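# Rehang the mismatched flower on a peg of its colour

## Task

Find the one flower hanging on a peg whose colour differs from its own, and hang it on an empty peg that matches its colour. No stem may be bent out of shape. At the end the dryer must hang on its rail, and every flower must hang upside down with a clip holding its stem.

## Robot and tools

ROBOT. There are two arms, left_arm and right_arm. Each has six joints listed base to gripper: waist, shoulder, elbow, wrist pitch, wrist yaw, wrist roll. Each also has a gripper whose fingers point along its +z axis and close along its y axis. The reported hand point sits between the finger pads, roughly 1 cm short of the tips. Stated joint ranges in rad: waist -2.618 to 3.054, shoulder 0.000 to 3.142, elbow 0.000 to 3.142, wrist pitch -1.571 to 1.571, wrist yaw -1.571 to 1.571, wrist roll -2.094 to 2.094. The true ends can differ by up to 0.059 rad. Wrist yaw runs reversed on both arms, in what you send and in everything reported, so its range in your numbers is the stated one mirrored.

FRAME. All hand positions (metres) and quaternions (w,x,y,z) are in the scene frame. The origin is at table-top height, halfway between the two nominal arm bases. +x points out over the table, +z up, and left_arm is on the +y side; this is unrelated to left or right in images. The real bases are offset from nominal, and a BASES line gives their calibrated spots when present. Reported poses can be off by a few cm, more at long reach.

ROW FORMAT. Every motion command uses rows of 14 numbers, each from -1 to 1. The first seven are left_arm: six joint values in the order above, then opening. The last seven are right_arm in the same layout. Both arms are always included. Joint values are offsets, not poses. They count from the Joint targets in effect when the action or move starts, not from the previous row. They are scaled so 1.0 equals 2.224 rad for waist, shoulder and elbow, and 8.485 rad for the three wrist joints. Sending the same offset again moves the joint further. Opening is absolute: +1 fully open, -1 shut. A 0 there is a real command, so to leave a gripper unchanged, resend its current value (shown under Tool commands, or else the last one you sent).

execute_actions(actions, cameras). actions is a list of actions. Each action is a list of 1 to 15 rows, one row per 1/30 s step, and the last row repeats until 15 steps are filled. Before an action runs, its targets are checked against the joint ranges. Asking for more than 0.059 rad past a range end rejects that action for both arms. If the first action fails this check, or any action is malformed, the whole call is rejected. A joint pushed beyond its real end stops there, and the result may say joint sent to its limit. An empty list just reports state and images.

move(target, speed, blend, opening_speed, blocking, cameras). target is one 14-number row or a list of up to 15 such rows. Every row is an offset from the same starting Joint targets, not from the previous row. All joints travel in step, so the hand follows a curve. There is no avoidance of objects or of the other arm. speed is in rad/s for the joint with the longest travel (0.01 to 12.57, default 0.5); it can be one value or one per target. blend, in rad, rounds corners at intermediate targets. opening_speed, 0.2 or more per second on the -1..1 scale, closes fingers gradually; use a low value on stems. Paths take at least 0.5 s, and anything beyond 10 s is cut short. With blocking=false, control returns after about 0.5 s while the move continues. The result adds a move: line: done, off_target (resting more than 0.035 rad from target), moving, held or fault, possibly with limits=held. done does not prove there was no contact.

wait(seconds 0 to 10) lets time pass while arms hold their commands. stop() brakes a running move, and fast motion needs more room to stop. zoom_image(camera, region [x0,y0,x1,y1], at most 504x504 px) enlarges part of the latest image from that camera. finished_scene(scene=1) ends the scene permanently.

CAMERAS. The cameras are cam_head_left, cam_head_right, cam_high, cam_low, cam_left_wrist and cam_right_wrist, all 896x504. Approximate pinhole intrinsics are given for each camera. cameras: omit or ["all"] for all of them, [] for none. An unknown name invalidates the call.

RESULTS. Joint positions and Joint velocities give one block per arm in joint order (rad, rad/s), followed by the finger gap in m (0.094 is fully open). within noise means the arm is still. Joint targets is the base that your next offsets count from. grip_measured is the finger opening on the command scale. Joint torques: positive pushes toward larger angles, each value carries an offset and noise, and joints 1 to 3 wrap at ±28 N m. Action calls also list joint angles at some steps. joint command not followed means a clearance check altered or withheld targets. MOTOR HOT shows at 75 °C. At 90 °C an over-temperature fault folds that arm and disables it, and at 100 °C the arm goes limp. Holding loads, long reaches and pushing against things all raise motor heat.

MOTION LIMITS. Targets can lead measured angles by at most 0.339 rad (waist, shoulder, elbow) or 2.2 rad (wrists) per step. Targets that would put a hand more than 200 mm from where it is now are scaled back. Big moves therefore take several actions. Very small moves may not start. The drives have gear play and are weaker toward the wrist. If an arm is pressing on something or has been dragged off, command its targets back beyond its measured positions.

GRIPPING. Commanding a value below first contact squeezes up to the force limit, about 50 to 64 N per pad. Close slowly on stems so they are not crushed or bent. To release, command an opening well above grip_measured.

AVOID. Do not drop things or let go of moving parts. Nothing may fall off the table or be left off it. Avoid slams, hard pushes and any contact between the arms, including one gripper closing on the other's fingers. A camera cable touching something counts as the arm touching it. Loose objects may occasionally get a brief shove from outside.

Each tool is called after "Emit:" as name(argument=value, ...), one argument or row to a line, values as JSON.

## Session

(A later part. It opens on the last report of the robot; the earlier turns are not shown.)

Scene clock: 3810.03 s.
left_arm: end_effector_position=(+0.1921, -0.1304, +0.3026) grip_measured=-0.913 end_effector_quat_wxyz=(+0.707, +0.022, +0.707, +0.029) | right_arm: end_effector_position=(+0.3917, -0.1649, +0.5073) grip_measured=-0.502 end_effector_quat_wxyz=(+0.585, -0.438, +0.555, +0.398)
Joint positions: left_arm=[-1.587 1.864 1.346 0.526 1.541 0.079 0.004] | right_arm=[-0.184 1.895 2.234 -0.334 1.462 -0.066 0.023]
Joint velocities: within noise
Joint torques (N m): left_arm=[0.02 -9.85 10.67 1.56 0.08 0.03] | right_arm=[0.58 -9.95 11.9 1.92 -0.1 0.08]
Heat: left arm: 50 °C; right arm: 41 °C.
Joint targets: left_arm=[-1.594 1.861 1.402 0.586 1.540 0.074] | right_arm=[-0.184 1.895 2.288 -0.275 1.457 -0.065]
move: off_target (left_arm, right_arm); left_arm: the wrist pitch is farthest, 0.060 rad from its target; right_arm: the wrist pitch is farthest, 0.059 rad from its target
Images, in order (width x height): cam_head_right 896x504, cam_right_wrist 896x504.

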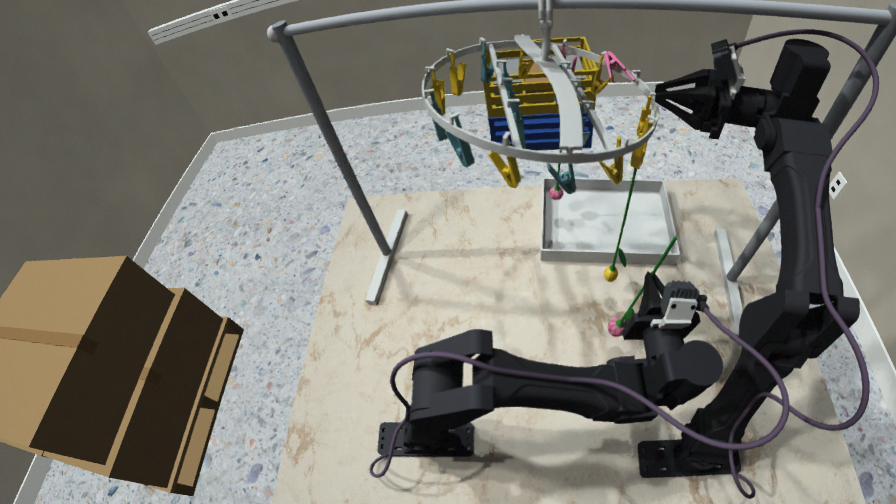

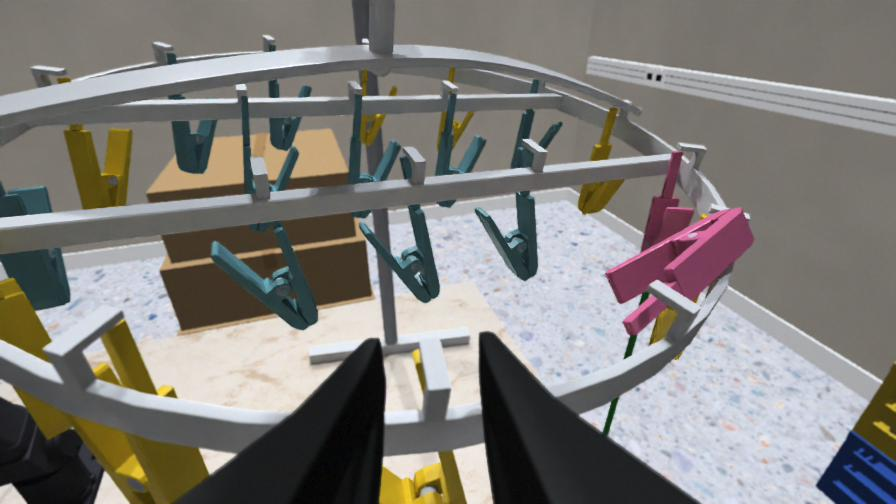

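Emit:
move(
  target=[
    [0,0,0,0,0,0,-0.96,0.00135,-0.01349,-0.03192,0,0,0,-0.5],
    [0,0,0,0,0,0,-0.96,0.01034,-0.14074,-0.1857,0.00648,-0.01709,0,-0.5],
  ],
  speed=0.12,
  cameras=["cam_right_wrist","cam_head_right"],
)

Emit:
zoom_image(
  camera="cam_right_wrist",
  region=[330, 200, 630, 504],
)

Emit:
zoom_image(
  camera="cam_head_right",
  region=[590, 60, 750, 210],
)

Scene clock: 3843.60 s.
left_arm: end_effector_position=(+0.1878, -0.1325, +0.3026) grip_measured=-0.913 end_effector_quat_wxyz=(+0.707, +0.025, +0.707, +0.025) | right_arm: end_effector_position=(+0.3514, -0.1565, +0.5060) grip_measured=-0.502 end_effector_quat_wxyz=(+0.607, -0.398, +0.586, +0.362)
Joint positions: left_arm=[-1.598 1.864 1.346 0.526 1.541 0.079 0.004] | right_arm=[-0.17 1.616 1.892 -0.284 1.318 -0.066 0.023]
Joint velocities: within noise
Joint torques (N m): left_arm=[-0.16 -9.65 10.63 1.54 0.05 0] | right_arm=[0.73 -10.7 5.57 2.06 -0.13 0.08]
Heat: left arm: 51 °C; right arm: 39 °C.
Joint targets: left_arm=[-1.594 1.861 1.402 0.586 1.540 0.074] | right_arm=[-0.161 1.582 1.875 -0.220 1.312 -0.065]
move: off_target (left_arm, right_arm); left_arm: the wrist pitch is farthest, 0.060 rad from its target; right_arm: the wrist pitch is farthest, 0.064 rad from its target
Images, in order (width x height): cam_head_right 896x504, cam_right_wrist 896x504.

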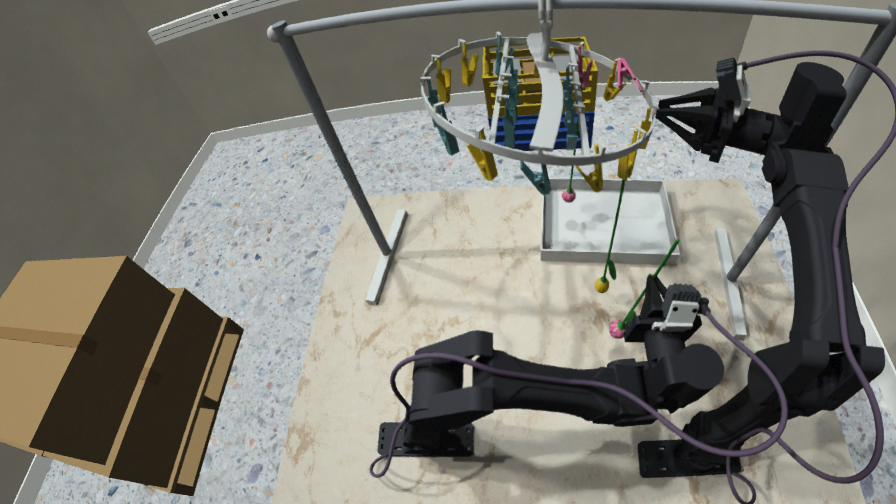

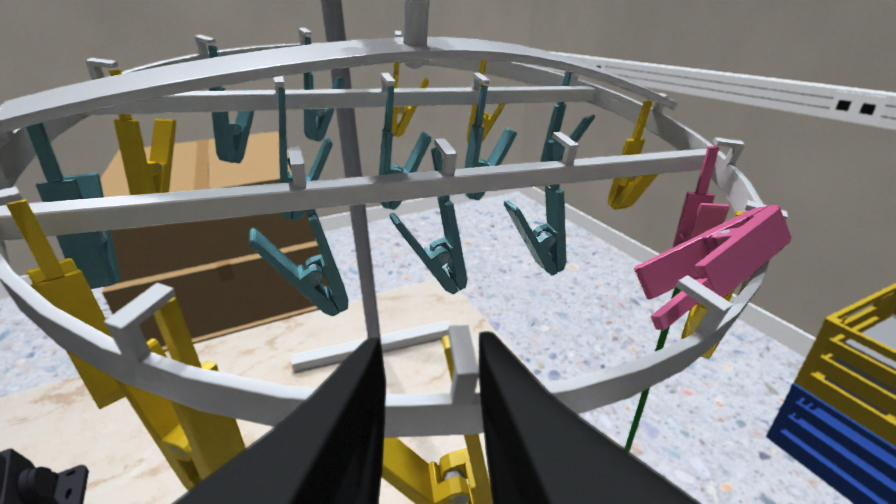

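Scaled by 1.658 from the camera's 896x504 image, which has a finer 1280x720 frame.

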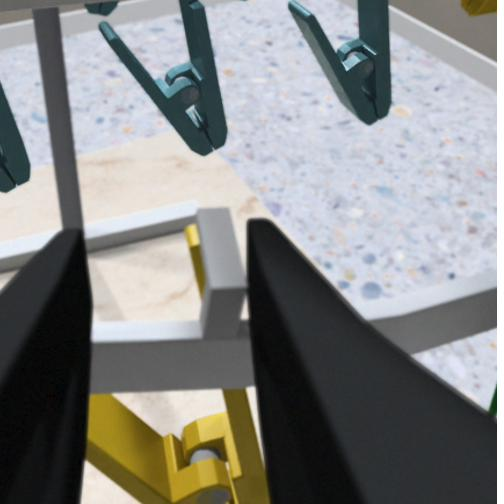

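Scaled by 3.150 from the camera's 896x504 image, which has a finer 1280x720 frame.

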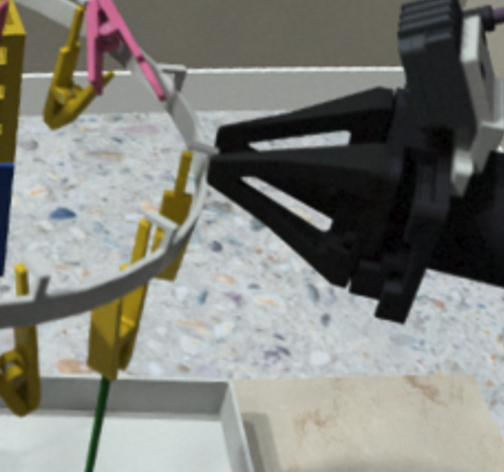

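Emit:
move(
  target=[0,0,0,0,0,0,-0.96,0.05351,-0.11511,-0.10791,0,-0.03465,0,-0.5],
  speed=0.12,
  cameras=["cam_right_wrist","cam_head_right"],
)

Emit:
zoom_image(
  camera="cam_right_wrist",
  region=[330, 200, 630, 504],
)

Scene clock: 3867.70 s.
left_arm: end_effector_position=(+0.1871, -0.1328, +0.3026) grip_measured=-0.913 end_effector_quat_wxyz=(+0.707, +0.026, +0.707, +0.025) | right_arm: end_effector_position=(+0.3106, -0.1271, +0.5087) grip_measured=-0.502 end_effector_quat_wxyz=(+0.642, -0.352, +0.610, +0.304)
Joint positions: left_arm=[-1.599 1.864 1.346 0.526 1.541 0.079 0.004] | right_arm=[-0.045 1.354 1.653 -0.282 1.024 -0.066 0.023]
Joint velocities: within noise
Joint torques (N m): left_arm=[-0.05 -9.72 10.55 1.54 0.04 0.02] | right_arm=[0.69 -7.34 5.64 2.21 -0.11 0.08]
Heat: left arm: 51 °C; right arm: 41 °C.
Joint targets: left_arm=[-1.594 1.861 1.402 0.586 1.540 0.074] | right_arm=[-0.042 1.326 1.635 -0.220 1.018 -0.065]
move: off_target (left_arm, right_arm); left_arm: the wrist pitch is farthest, 0.060 rad from its target; right_arm: the wrist pitch is farthest, 0.062 rad from its target
Images, in order (width x height): cam_head_right 896x504, cam_right_wrist 896x504.

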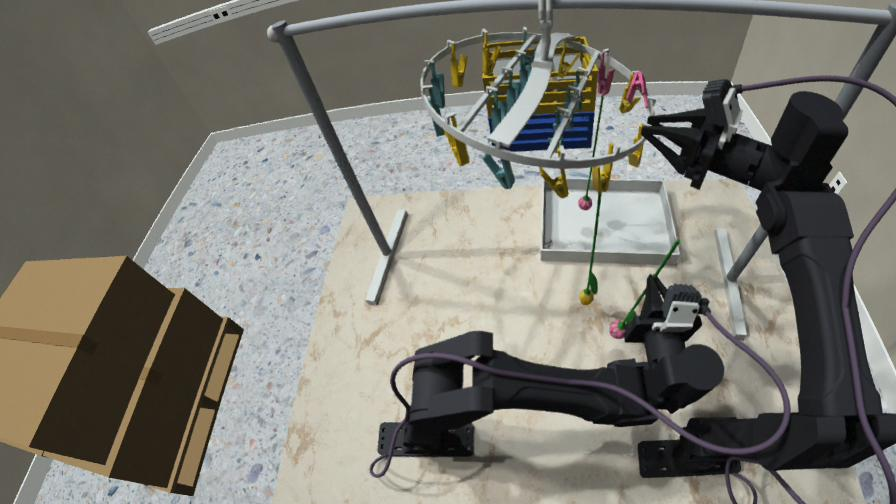

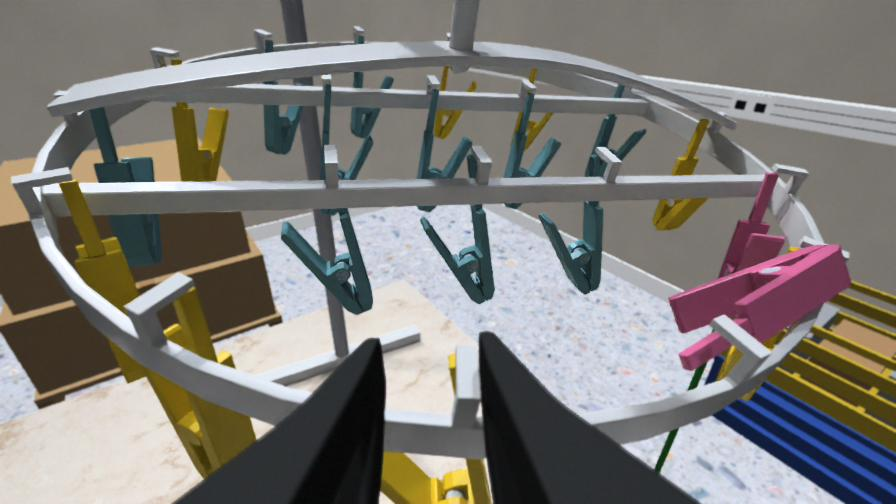

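Scaled by 1.658 from the camera's 896x504 image, which has a finer 1280x720 frame.

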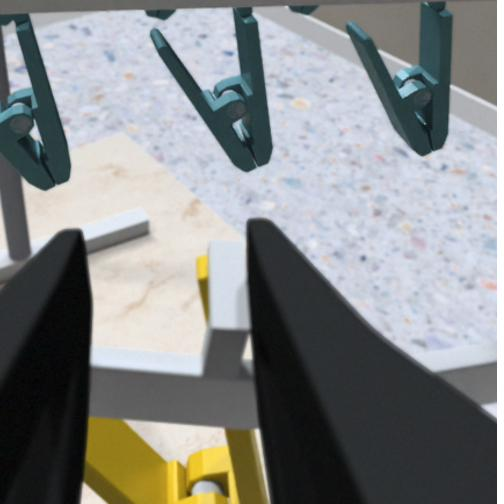

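Emit:
move(
  target=[
    [0,0,0,0,0,0,-0.96,0,0,0,-0.01155,0,0,-0.5],
    [0,0,0,0,0,0,-0.96,0.08768,-0.07554,-0.04856,-0.02086,-0.04219,0,-0.5],
  ],
  speed=0.12,
  cameras=["cam_right_wrist","cam_head_right","cam_head_left","cam_high"],
)

Emit:
zoom_image(
  camera="cam_right_wrist",
  region=[330, 200, 630, 504],
)

Scene clock: 3897.93 s.
left_arm: end_effector_position=(+0.1871, -0.1328, +0.3026) grip_measured=-0.913 end_effector_quat_wxyz=(+0.707, +0.026, +0.707, +0.025) | right_arm: end_effector_position=(+0.2801, -0.1046, +0.5088) grip_measured=-0.502 end_effector_quat_wxyz=(+0.665, -0.299, +0.636, +0.254)
Joint positions: left_arm=[-1.599 1.864 1.346 0.526 1.541 0.079 0.004] | right_arm=[0.146 1.183 1.544 -0.345 0.672 -0.066 0.023]
Joint velocities: within noise
Joint torques (N m): left_arm=[-0.21 -9.59 10.29 1.54 0.01 -0.03] | right_arm=[0.75 -5.22 5.6 1.37 -0.13 0.08]
Heat: left arm: 51 °C; right arm: 38 °C.
Joint targets: left_arm=[-1.594 1.861 1.402 0.586 1.540 0.074] | right_arm=[0.153 1.158 1.527 -0.397 0.660 -0.065]
move: off_target (left_arm, right_arm); left_arm: the wrist pitch is farthest, 0.060 rad from its target; right_arm: the wrist pitch is farthest, 0.052 rad from its target
Images, in order (width x height): cam_head_left 896x504, cam_head_right 896x504, cam_high 896x504, cam_right_wrist 896x504.

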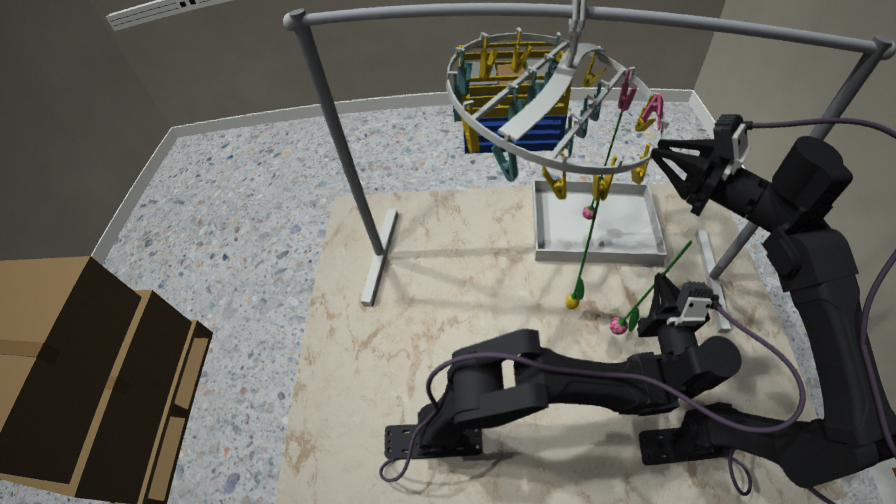

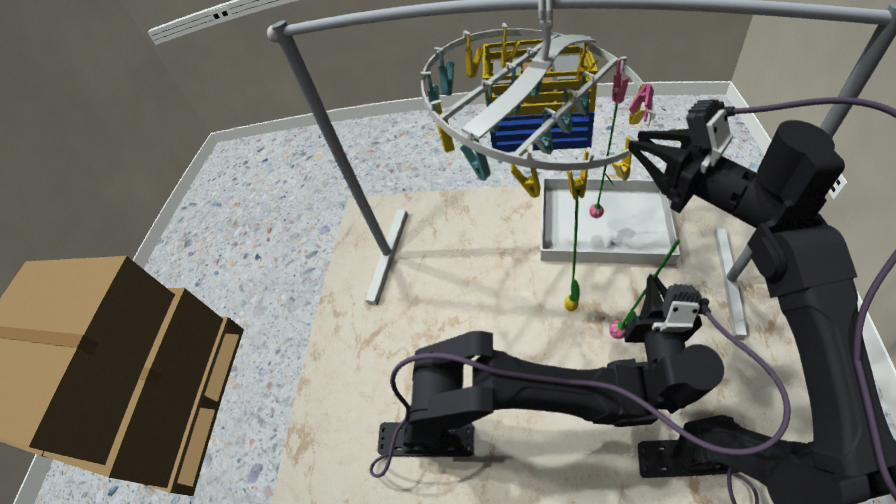

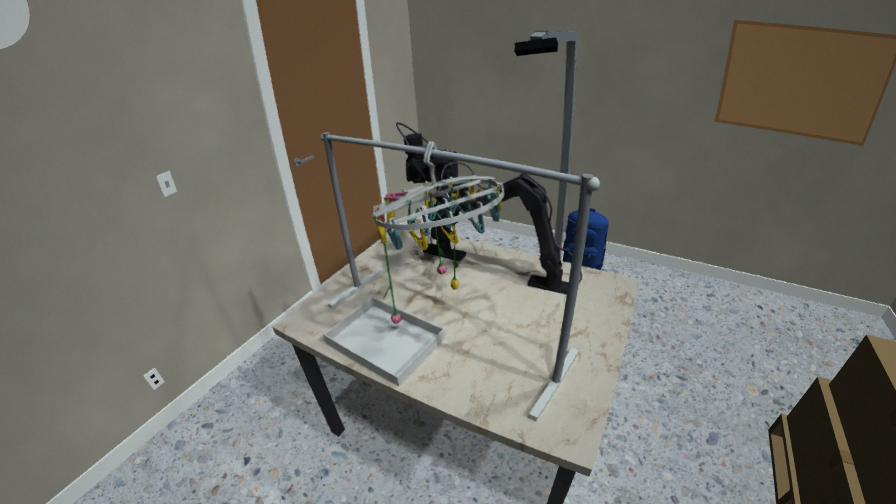

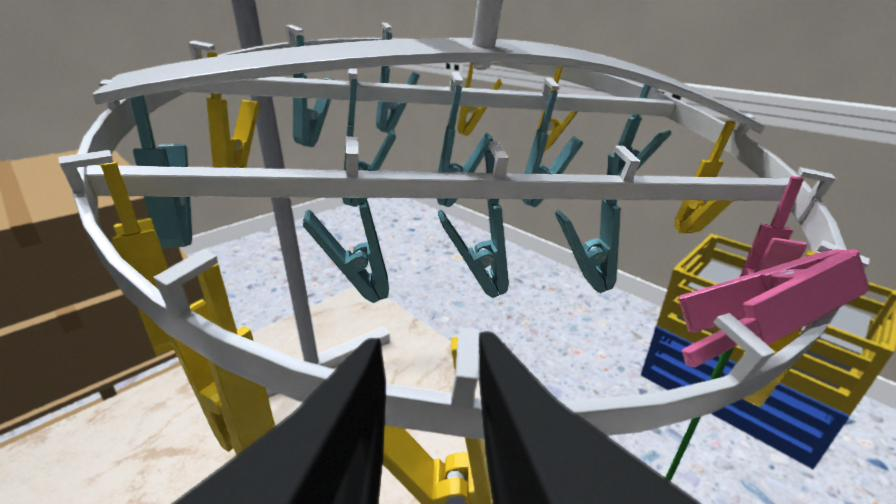

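Scaled by 1.658 from the camera's 896x504 image, which has a finer 1280x720 frame.

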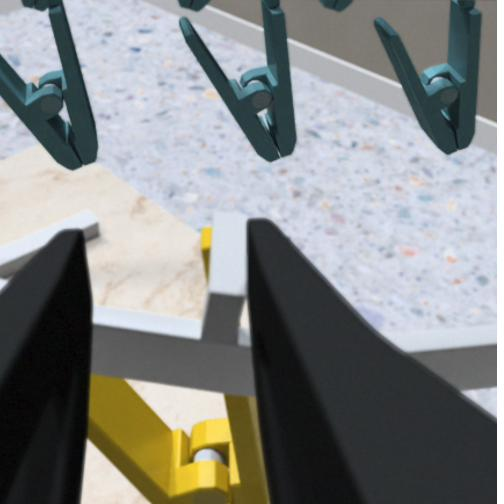

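Emit:
move(
  target=[
    [0,0,0,0,0,0,-0.96,-0.07869,-0.03687,-0.01079,-0.00801,0.02039,0,-0.5],
    [0,0,0,0,0,0,-0.96,-0.21718,0.1286,0.12275,0.0185,0.07943,0,-0.5],
    [0,0,0,0,0,0,-0.96,-0.22887,0.32464,0.33138,0.01556,0.10501,0,-0.5],
  ],
  speed=[0.12,0.35,0.35],
  blend=0.03,
  cameras=["cam_right_wrist","cam_head_right","cam_head_left"],
)

Emit:
zoom_image(
  camera="cam_right_wrist",
  region=[400, 150, 700, 450],
)

Scene clock: 3944.13 s.
left_arm: end_effector_position=(+0.1921, -0.1304, +0.3026) grip_measured=-0.913 end_effector_quat_wxyz=(+0.707, +0.022, +0.707, +0.029) | right_arm: end_effector_position=(+0.3893, -0.2344, +0.5067) grip_measured=-0.502 end_effector_quat_wxyz=(+0.607, -0.413, +0.573, +0.363)
Joint positions: left_arm=[-1.587 1.864 1.346 0.526 1.541 0.079 0.004] | right_arm=[-0.356 1.884 2.211 -0.307 1.533 -0.066 0.023]
Joint velocities: within noise
Joint torques (N m): left_arm=[-0.35 -9.94 10.52 1.55 0.03 0.03] | right_arm=[-0.55 -10.24 11.77 1.7 0.11 0.08]
Heat: left arm: 51 °C; right arm: 35 °C.
Joint targets: left_arm=[-1.594 1.861 1.402 0.586 1.540 0.074] | right_arm=[-0.356 1.880 2.264 -0.265 1.551 -0.065]
move: off_target (left_arm, right_arm); left_arm: the wrist pitch is farthest, 0.060 rad from its target; right_arm: the elbow is farthest, 0.053 rad from its target
Images, in order (width x height): cam_head_left 896x504, cam_head_right 896x504, cam_right_wrist 896x504.

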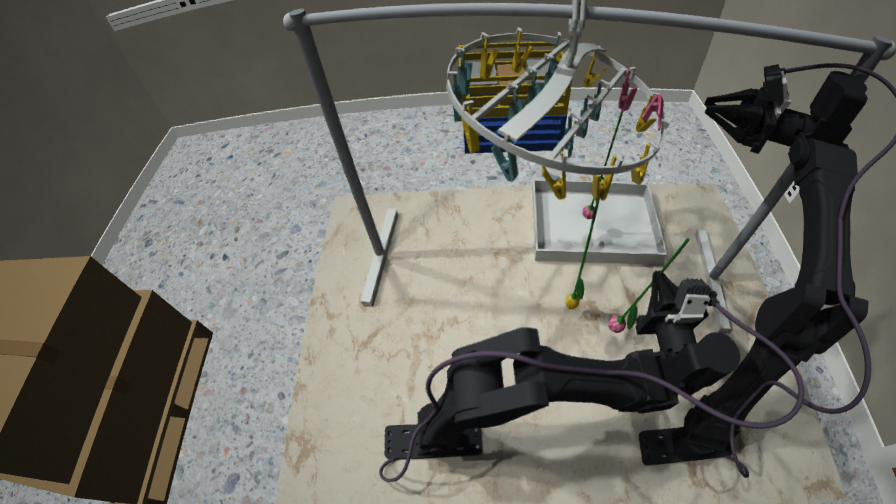

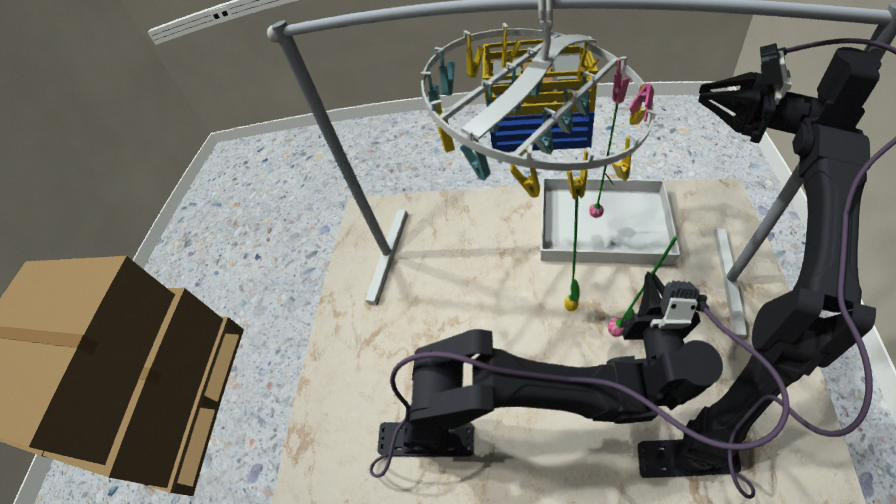

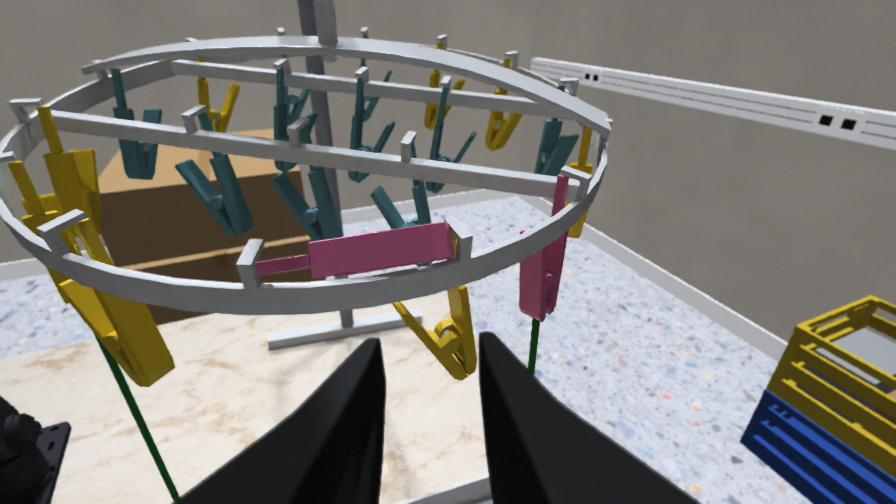

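Scaled by 1.680 from the camera's 896x504 image, which has a finer 1280x720 frame.

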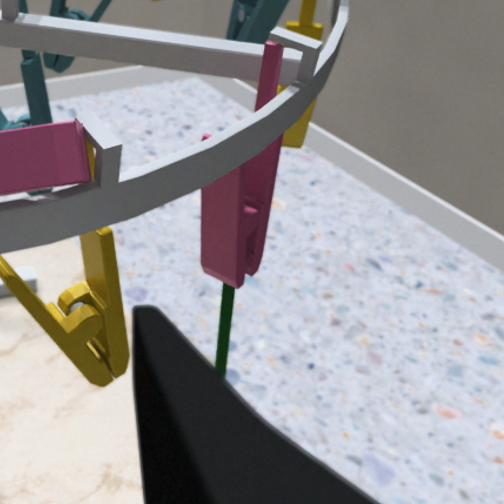

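Emit:
zoom_image(
  camera="cam_right_wrist",
  region=[220, 190, 500, 330],
)

Emit:
zoom_image(
  camera="cam_head_left",
  region=[590, 70, 690, 190],
)

Emit:
zoom_image(
  camera="cam_head_right",
  region=[590, 60, 690, 180],
)

Scaled by 1.800 from the camera's 896x504 image, which has a finer 1280x720 frame.

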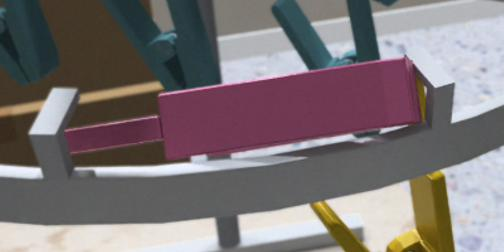

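Scaled by 4.200 from the camera's 896x504 image, which has a finer 1280x720 frame.

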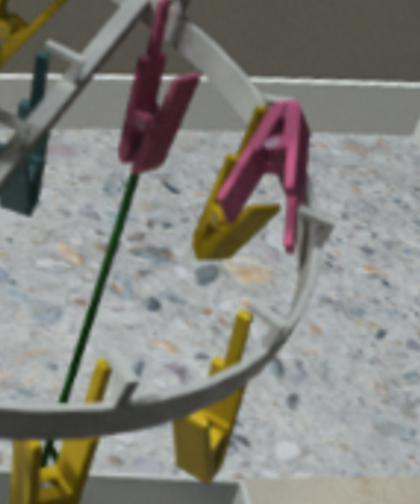

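Scaled by 4.200 from the camera's 896x504 image, which has a finer 1280x720 frame.

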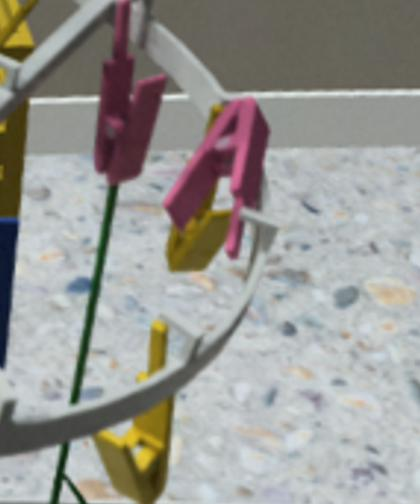

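Emit:
move(
  target=[0,0,0,0,0,0,-0.96,-0.01169,-0.20054,-0.13444,-0.03524,-0.03387,0,-0.5],
  speed=0.35,
  cameras=["cam_right_wrist"],
)

Emit:
zoom_image(
  camera="cam_right_wrist",
  region=[340, 150, 700, 410],
)

Scene clock: 3990.00 s.
left_arm: end_effector_position=(+0.1878, -0.1325, +0.3028) grip_measured=-0.913 end_effector_quat_wxyz=(+0.707, +0.025, +0.707, +0.025) | right_arm: end_effector_position=(+0.2952, -0.2104, +0.5577) grip_measured=-0.502 end_effector_quat_wxyz=(+0.651, -0.328, +0.625, +0.279)
Joint positions: left_arm=[-1.598 1.864 1.346 0.527 1.541 0.079 0.004] | right_arm=[-0.368 1.45 1.979 -0.517 1.269 -0.066 0.023]
Joint velocities: within noise
Joint torques (N m): left_arm=[0.02 -9.69 10.52 1.55 0.02 0.05] | right_arm=[-0.72 -6.06 4.78 1.08 -0.12 0.09]
Heat: left arm: 51 °C; right arm: 38 °C.
Joint targets: left_arm=[-1.594 1.861 1.402 0.586 1.540 0.074] | right_arm=[-0.382 1.434 1.965 -0.564 1.264 -0.065]
move: off_target (left_arm, right_arm); left_arm: the wrist pitch is farthest, 0.059 rad from its target; right_arm: the wrist pitch is farthest, 0.047 rad from its target
Images, in order (width x height): cam_right_wrist 896x504.

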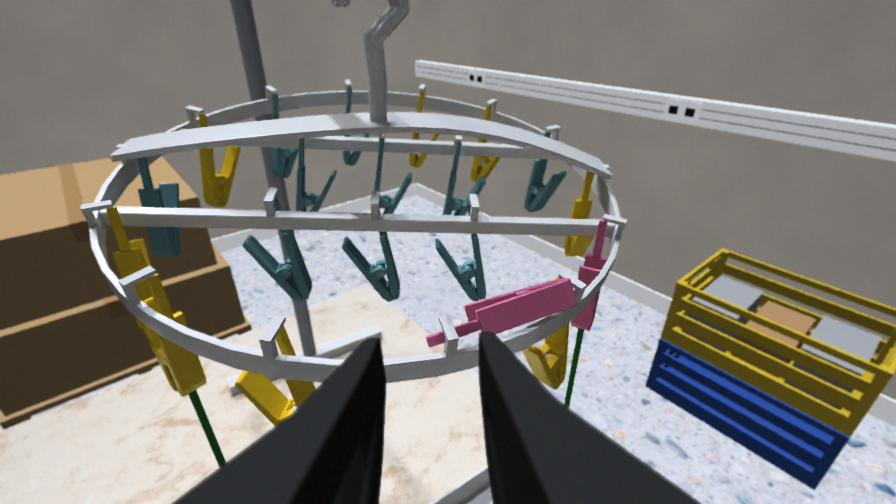

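Scaled by 1.400 from the camera's 896x504 image, which has a finer 1280x720 frame.

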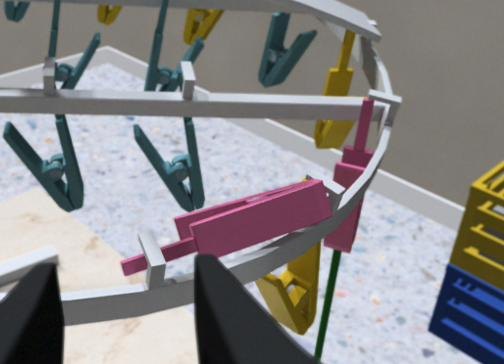

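Emit:
zoom_image(
  camera="cam_right_wrist",
  region=[410, 260, 600, 380],
)

Emit:
zoom_image(
  camera="cam_right_wrist",
  region=[230, 300, 400, 410],
)

Emit:
zoom_image(
  camera="cam_right_wrist",
  region=[540, 190, 660, 350],
)

Scaled by 2.653 from the camera's 896x504 image, which has a finer 1280x720 frame.

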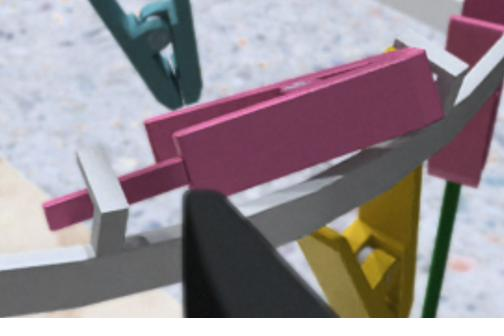

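Scaled by 2.965 from the camera's 896x504 image, which has a finer 1280x720 frame.

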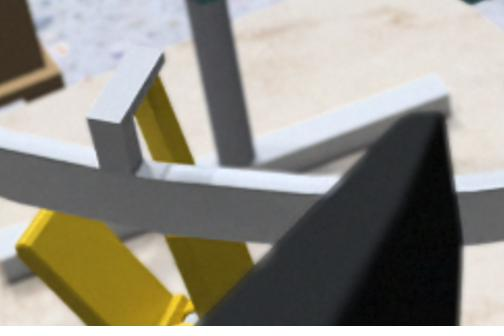

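Scaled by 3.150 from the camera's 896x504 image, which has a finer 1280x720 frame.

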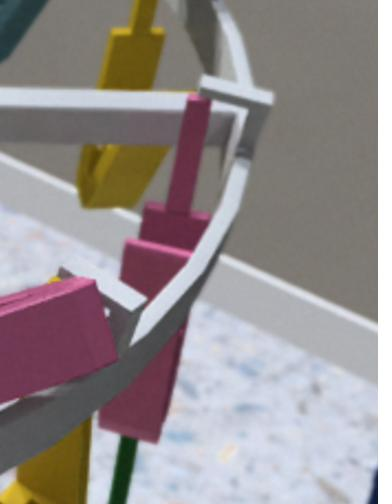

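Emit:
move(
  target=[0,0,0,0,0,0,-0.96,0.05486,0.23988,0.1911,0.03076,0.02765,0,-0.95],
  speed=0.3,
  cameras=["cam_right_wrist"],
)

Emit:
zoom_image(
  camera="cam_right_wrist",
  region=[240, 180, 600, 420],
)

Scene clock: 4080.93 s.
left_arm: end_effector_position=(+0.1915, -0.1307, +0.3028) grip_measured=-0.913 end_effector_quat_wxyz=(+0.707, +0.022, +0.707, +0.028) | right_arm: end_effector_position=(+0.4099, -0.2008, +0.5053) grip_measured=-0.948 end_effector_quat_wxyz=(+0.596, -0.421, +0.568, +0.381)
Joint positions: left_arm=[-1.588 1.864 1.346 0.527 1.541 0.079 0.004] | right_arm=[-0.259 1.973 2.338 -0.362 1.479 -0.066 0.002]
Joint velocities: within noise
Joint torques (N m): left_arm=[-0.23 -9.81 10.59 1.5 0.06 0.01] | right_arm=[0.62 -11.15 11.6 1.86 0.13 0.08]
Heat: left arm: 51 °C; right arm: 35 °C.
Joint targets: left_arm=[-1.594 1.861 1.402 0.586 1.540 0.074] | right_arm=[-0.260 1.968 2.390 -0.303 1.499 -0.065]
move: off_target (left_arm, right_arm); left_arm: the wrist pitch is farthest, 0.059 rad from its target; right_arm: the wrist pitch is farthest, 0.059 rad from its target
Images, in order (width x height): cam_right_wrist 896x504.

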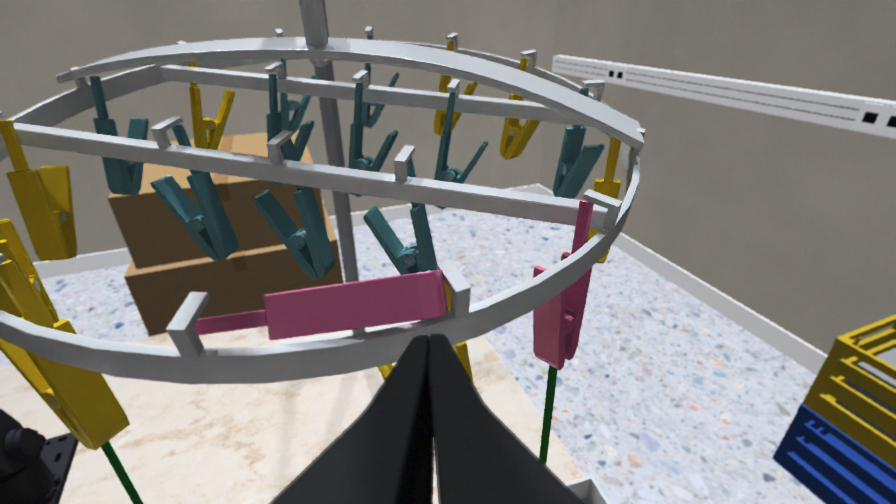

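Scaled by 1.400 from the camera's 896x504 image, which has a finer 1280x720 frame.

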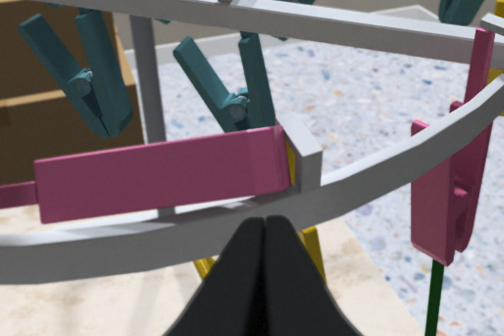

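Emit:
move(
  target=[0,0,0,0,0,0,-0.96,0.0356,0,0,0,-0.00937,0,-0.95],
  speed=0.08,
  cameras=["cam_right_wrist"],
)

Emit:
zoom_image(
  camera="cam_right_wrist",
  region=[240, 220, 600, 460],
)

Scene clock: 4132.57 s.
left_arm: end_effector_position=(+0.1921, -0.1304, +0.3028) grip_measured=-0.913 end_effector_quat_wxyz=(+0.707, +0.021, +0.707, +0.028) | right_arm: end_effector_position=(+0.4132, -0.1688, +0.5053) grip_measured=-0.948 end_effector_quat_wxyz=(+0.591, -0.427, +0.563, +0.388)
Joint positions: left_arm=[-1.587 1.864 1.346 0.527 1.541 0.079 0.004] | right_arm=[-0.181 1.973 2.338 -0.362 1.424 -0.066 0.002]
Joint velocities: within noise
Joint torques (N m): left_arm=[-0.13 -9.68 10.62 1.52 0.07 0.01] | right_arm=[0.54 -11.18 11.64 1.93 -0.1 0.08]
Heat: left arm: 51 °C; right arm: 41 °C.
Joint targets: left_arm=[-1.594 1.861 1.402 0.586 1.540 0.074] | right_arm=[-0.181 1.968 2.390 -0.303 1.419 -0.065]
move: off_target (left_arm, right_arm); left_arm: the wrist pitch is farthest, 0.059 rad from its target; right_arm: the wrist pitch is farthest, 0.059 rad from its target
Images, in order (width x height): cam_right_wrist 896x504.

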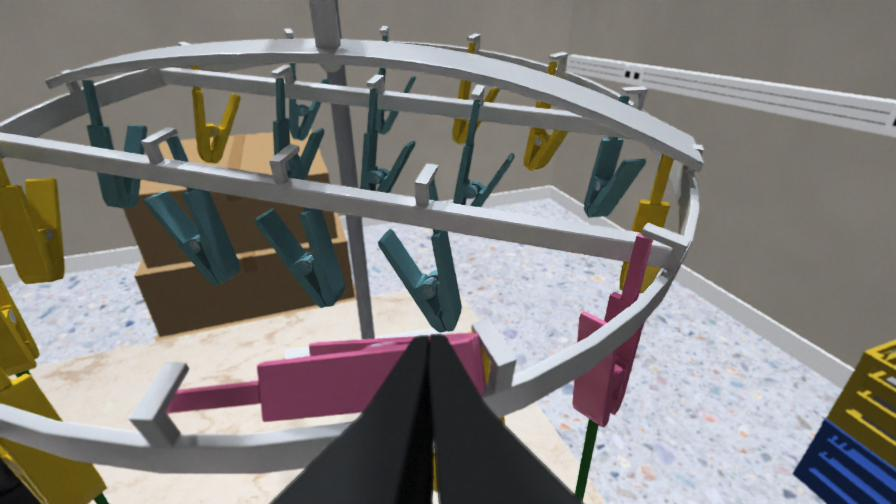

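Scaled by 1.400 from the camera's 896x504 image, which has a finer 1280x720 frame.

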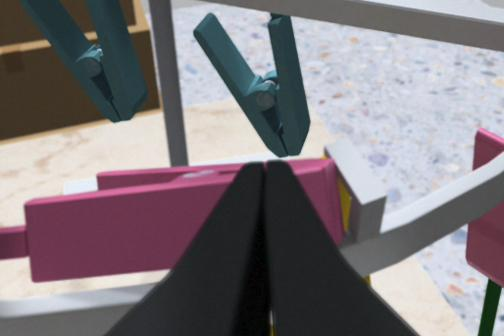

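Emit:
execute_actions(
  actions=[],
  cameras=["cam_right_wrist"],
)

Scene clock: 4178.73 s.
left_arm: end_effector_position=(+0.1921, -0.1304, +0.3028) grip_measured=-0.913 end_effector_quat_wxyz=(+0.707, +0.021, +0.707, +0.028) | right_arm: end_effector_position=(+0.4132, -0.1688, +0.5053) grip_measured=-0.948 end_effector_quat_wxyz=(+0.591, -0.427, +0.563, +0.388)
Joint positions: left_arm=[-1.587 1.864 1.346 0.527 1.541 0.079 0.004] | right_arm=[-0.181 1.973 2.338 -0.362 1.424 -0.066 0.002]
Joint velocities: within noise
Joint torques (N m): left_arm=[-0.18 -9.69 10.56 1.52 0.01 0.01] | right_arm=[0.51 -11.18 11.64 1.93 -0.11 0.08]
Heat: left arm: 51 °C; right arm: 42 °C.
Joint targets: left_arm=[-1.594 1.861 1.402 0.586 1.540 0.074] | right_arm=[-0.181 1.968 2.390 -0.303 1.419 -0.065]
Tool commands: left_gripper/opening=-0.96 right_gripper/opening=-0.95
Images, in order (width x height): cam_right_wrist 896x504.

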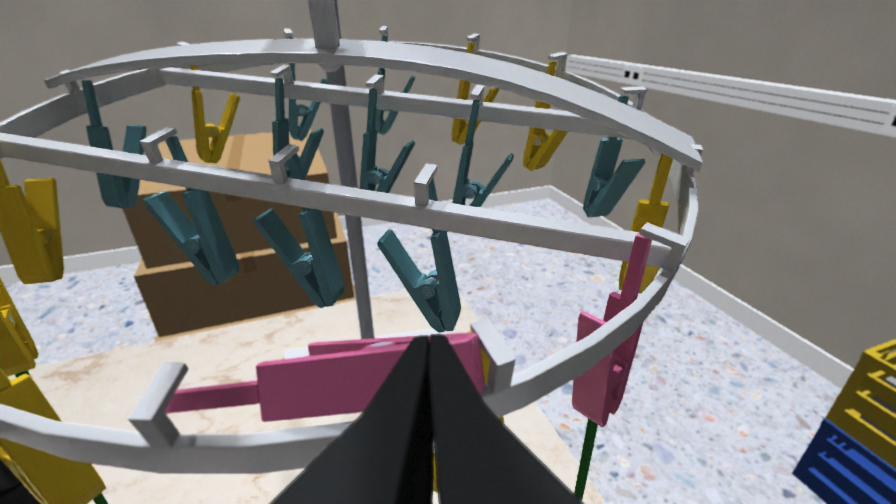

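Emit:
move(
  target=[0,0,0,0,0,0,-0.96,0.0119,0,0,0,-0.0031,0,-0.95],
  speed=0.06,
  cameras=["cam_right_wrist","cam_high"],
)

Scene clock: 4183.53 s.
left_arm: end_effector_position=(+0.1921, -0.1304, +0.3028) grip_measured=-0.913 end_effector_quat_wxyz=(+0.707, +0.021, +0.707, +0.028) | right_arm: end_effector_position=(+0.4151, -0.1585, +0.5053) grip_measured=-0.948 end_effector_quat_wxyz=(+0.591, -0.427, +0.563, +0.388)
Joint positions: left_arm=[-1.587 1.864 1.346 0.527 1.541 0.079 0.004] | right_arm=[-0.155 1.973 2.338 -0.362 1.398 -0.066 0.002]
Joint velocities: within noise
Joint torques (N m): left_arm=[-0.31 -9.72 10.43 1.57 0.03 0.07] | right_arm=[0.58 -11.21 11.66 1.95 -0.11 0.08]
Heat: left arm: 51 °C; right arm: 42 °C.
Joint targets: left_arm=[-1.594 1.861 1.402 0.586 1.540 0.074] | right_arm=[-0.154 1.968 2.390 -0.303 1.393 -0.065]
move: off_target (left_arm, right_arm); left_arm: the wrist pitch is farthest, 0.059 rad from its target; right_arm: the wrist pitch is farthest, 0.059 rad from its target
Images, in order (width x height): cam_high 896x504, cam_right_wrist 896x504.

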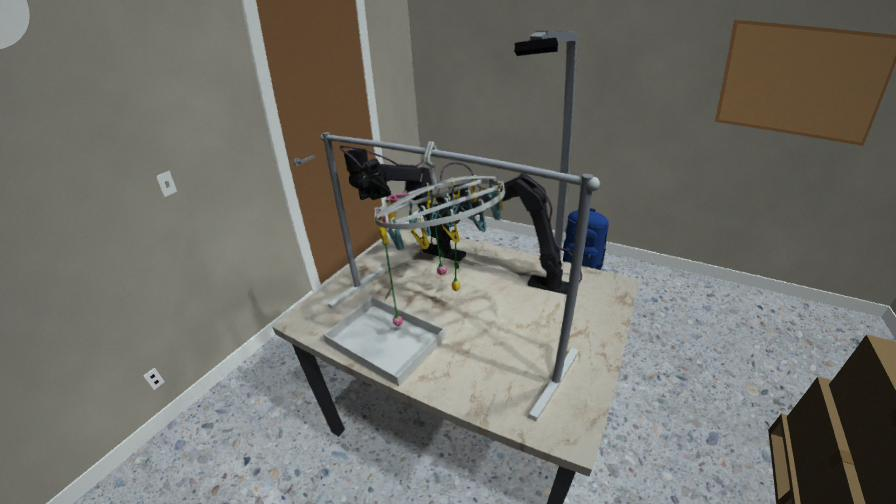

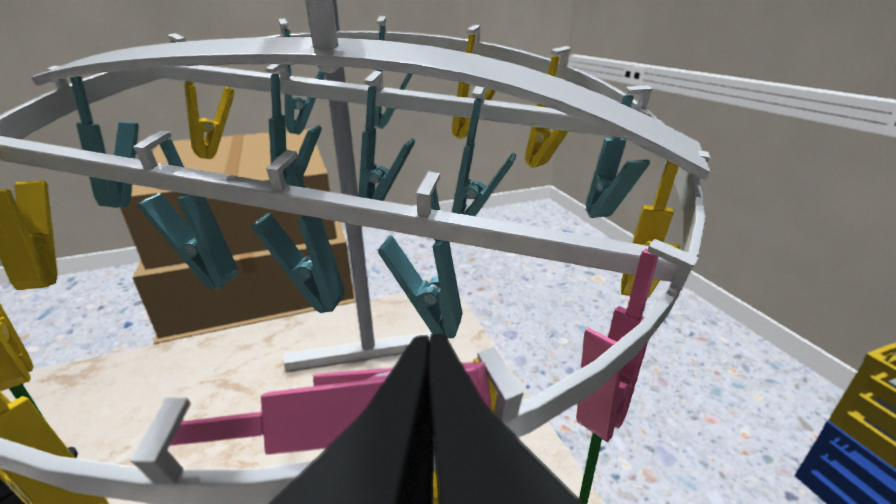

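Emit:
zoom_image(
  camera="cam_right_wrist",
  region=[130, 300, 610, 504],
)

Emit:
zoom_image(
  camera="cam_high",
  region=[330, 130, 530, 280],
)

Scaled by 1.050 from the camera's 896x504 image, which has a finer 1280x720 frame.

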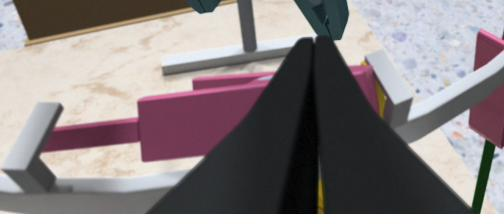

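Scaled by 2.520 from the camera's 896x504 image, which has a finer 1280x720 frame.

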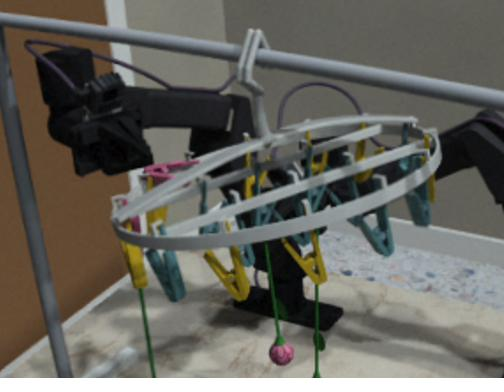

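Emit:
execute_actions(
  actions=[],
  cameras=["cam_head_left","cam_head_right","cam_low"],
)

Scene clock: 4221.37 s.
left_arm: end_effector_position=(+0.1921, -0.1304, +0.3028) grip_measured=-0.913 end_effector_quat_wxyz=(+0.707, +0.021, +0.707, +0.028) | right_arm: end_effector_position=(+0.4160, -0.1627, +0.5053) grip_measured=-0.948 end_effector_quat_wxyz=(+0.593, -0.425, +0.565, +0.385)
Joint positions: left_arm=[-1.587 1.864 1.346 0.527 1.541 0.079 0.004] | right_arm=[-0.164 1.973 2.338 -0.362 1.398 -0.066 0.002]
Joint velocities: within noise
Joint torques (N m): left_arm=[-0.18 -9.68 10.58 1.51 0.07 0.01] | right_arm=[0.68 -11.19 11.66 1.95 -0.11 0.08]
Heat: left arm: 51 °C; right arm: 43 °C.
Joint targets: left_arm=[-1.594 1.861 1.402 0.586 1.540 0.074] | right_arm=[-0.154 1.968 2.390 -0.303 1.393 -0.065]
Tool commands: left_gripper/opening=-0.96 right_gripper/opening=-0.95
Images, in order (width x height): cam_head_left 896x504, cam_head_right 896x504, cam_low 896x504.

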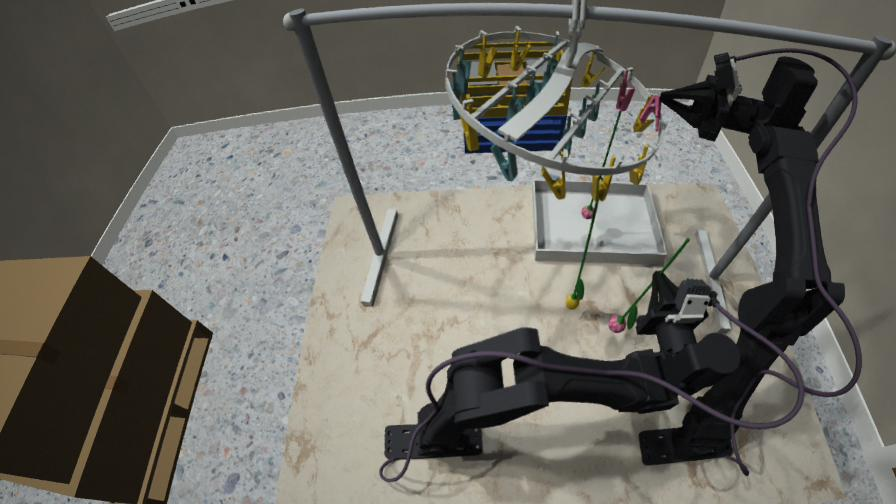

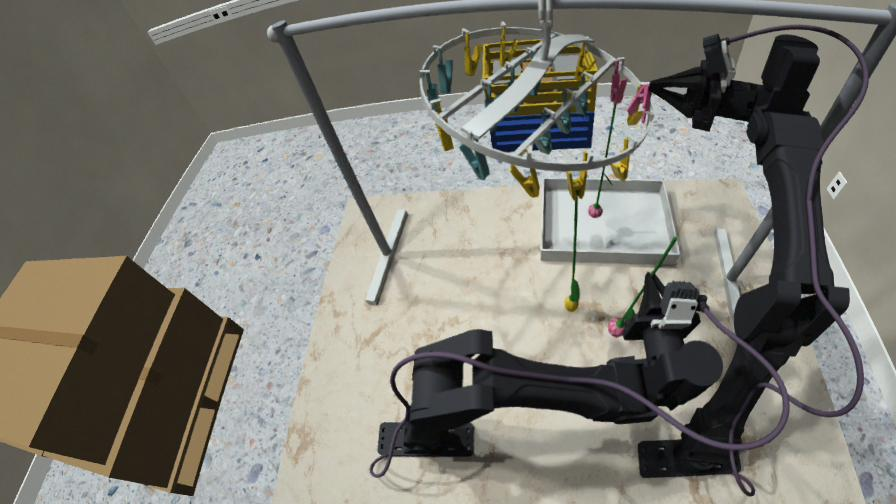

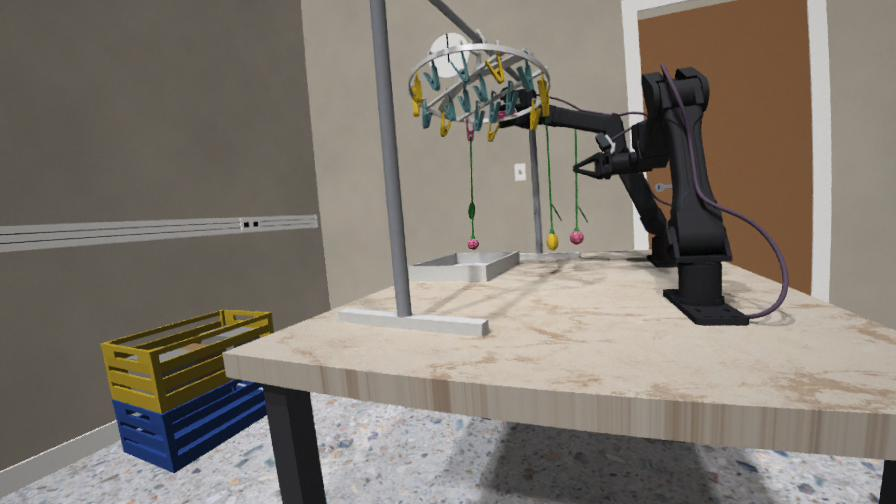

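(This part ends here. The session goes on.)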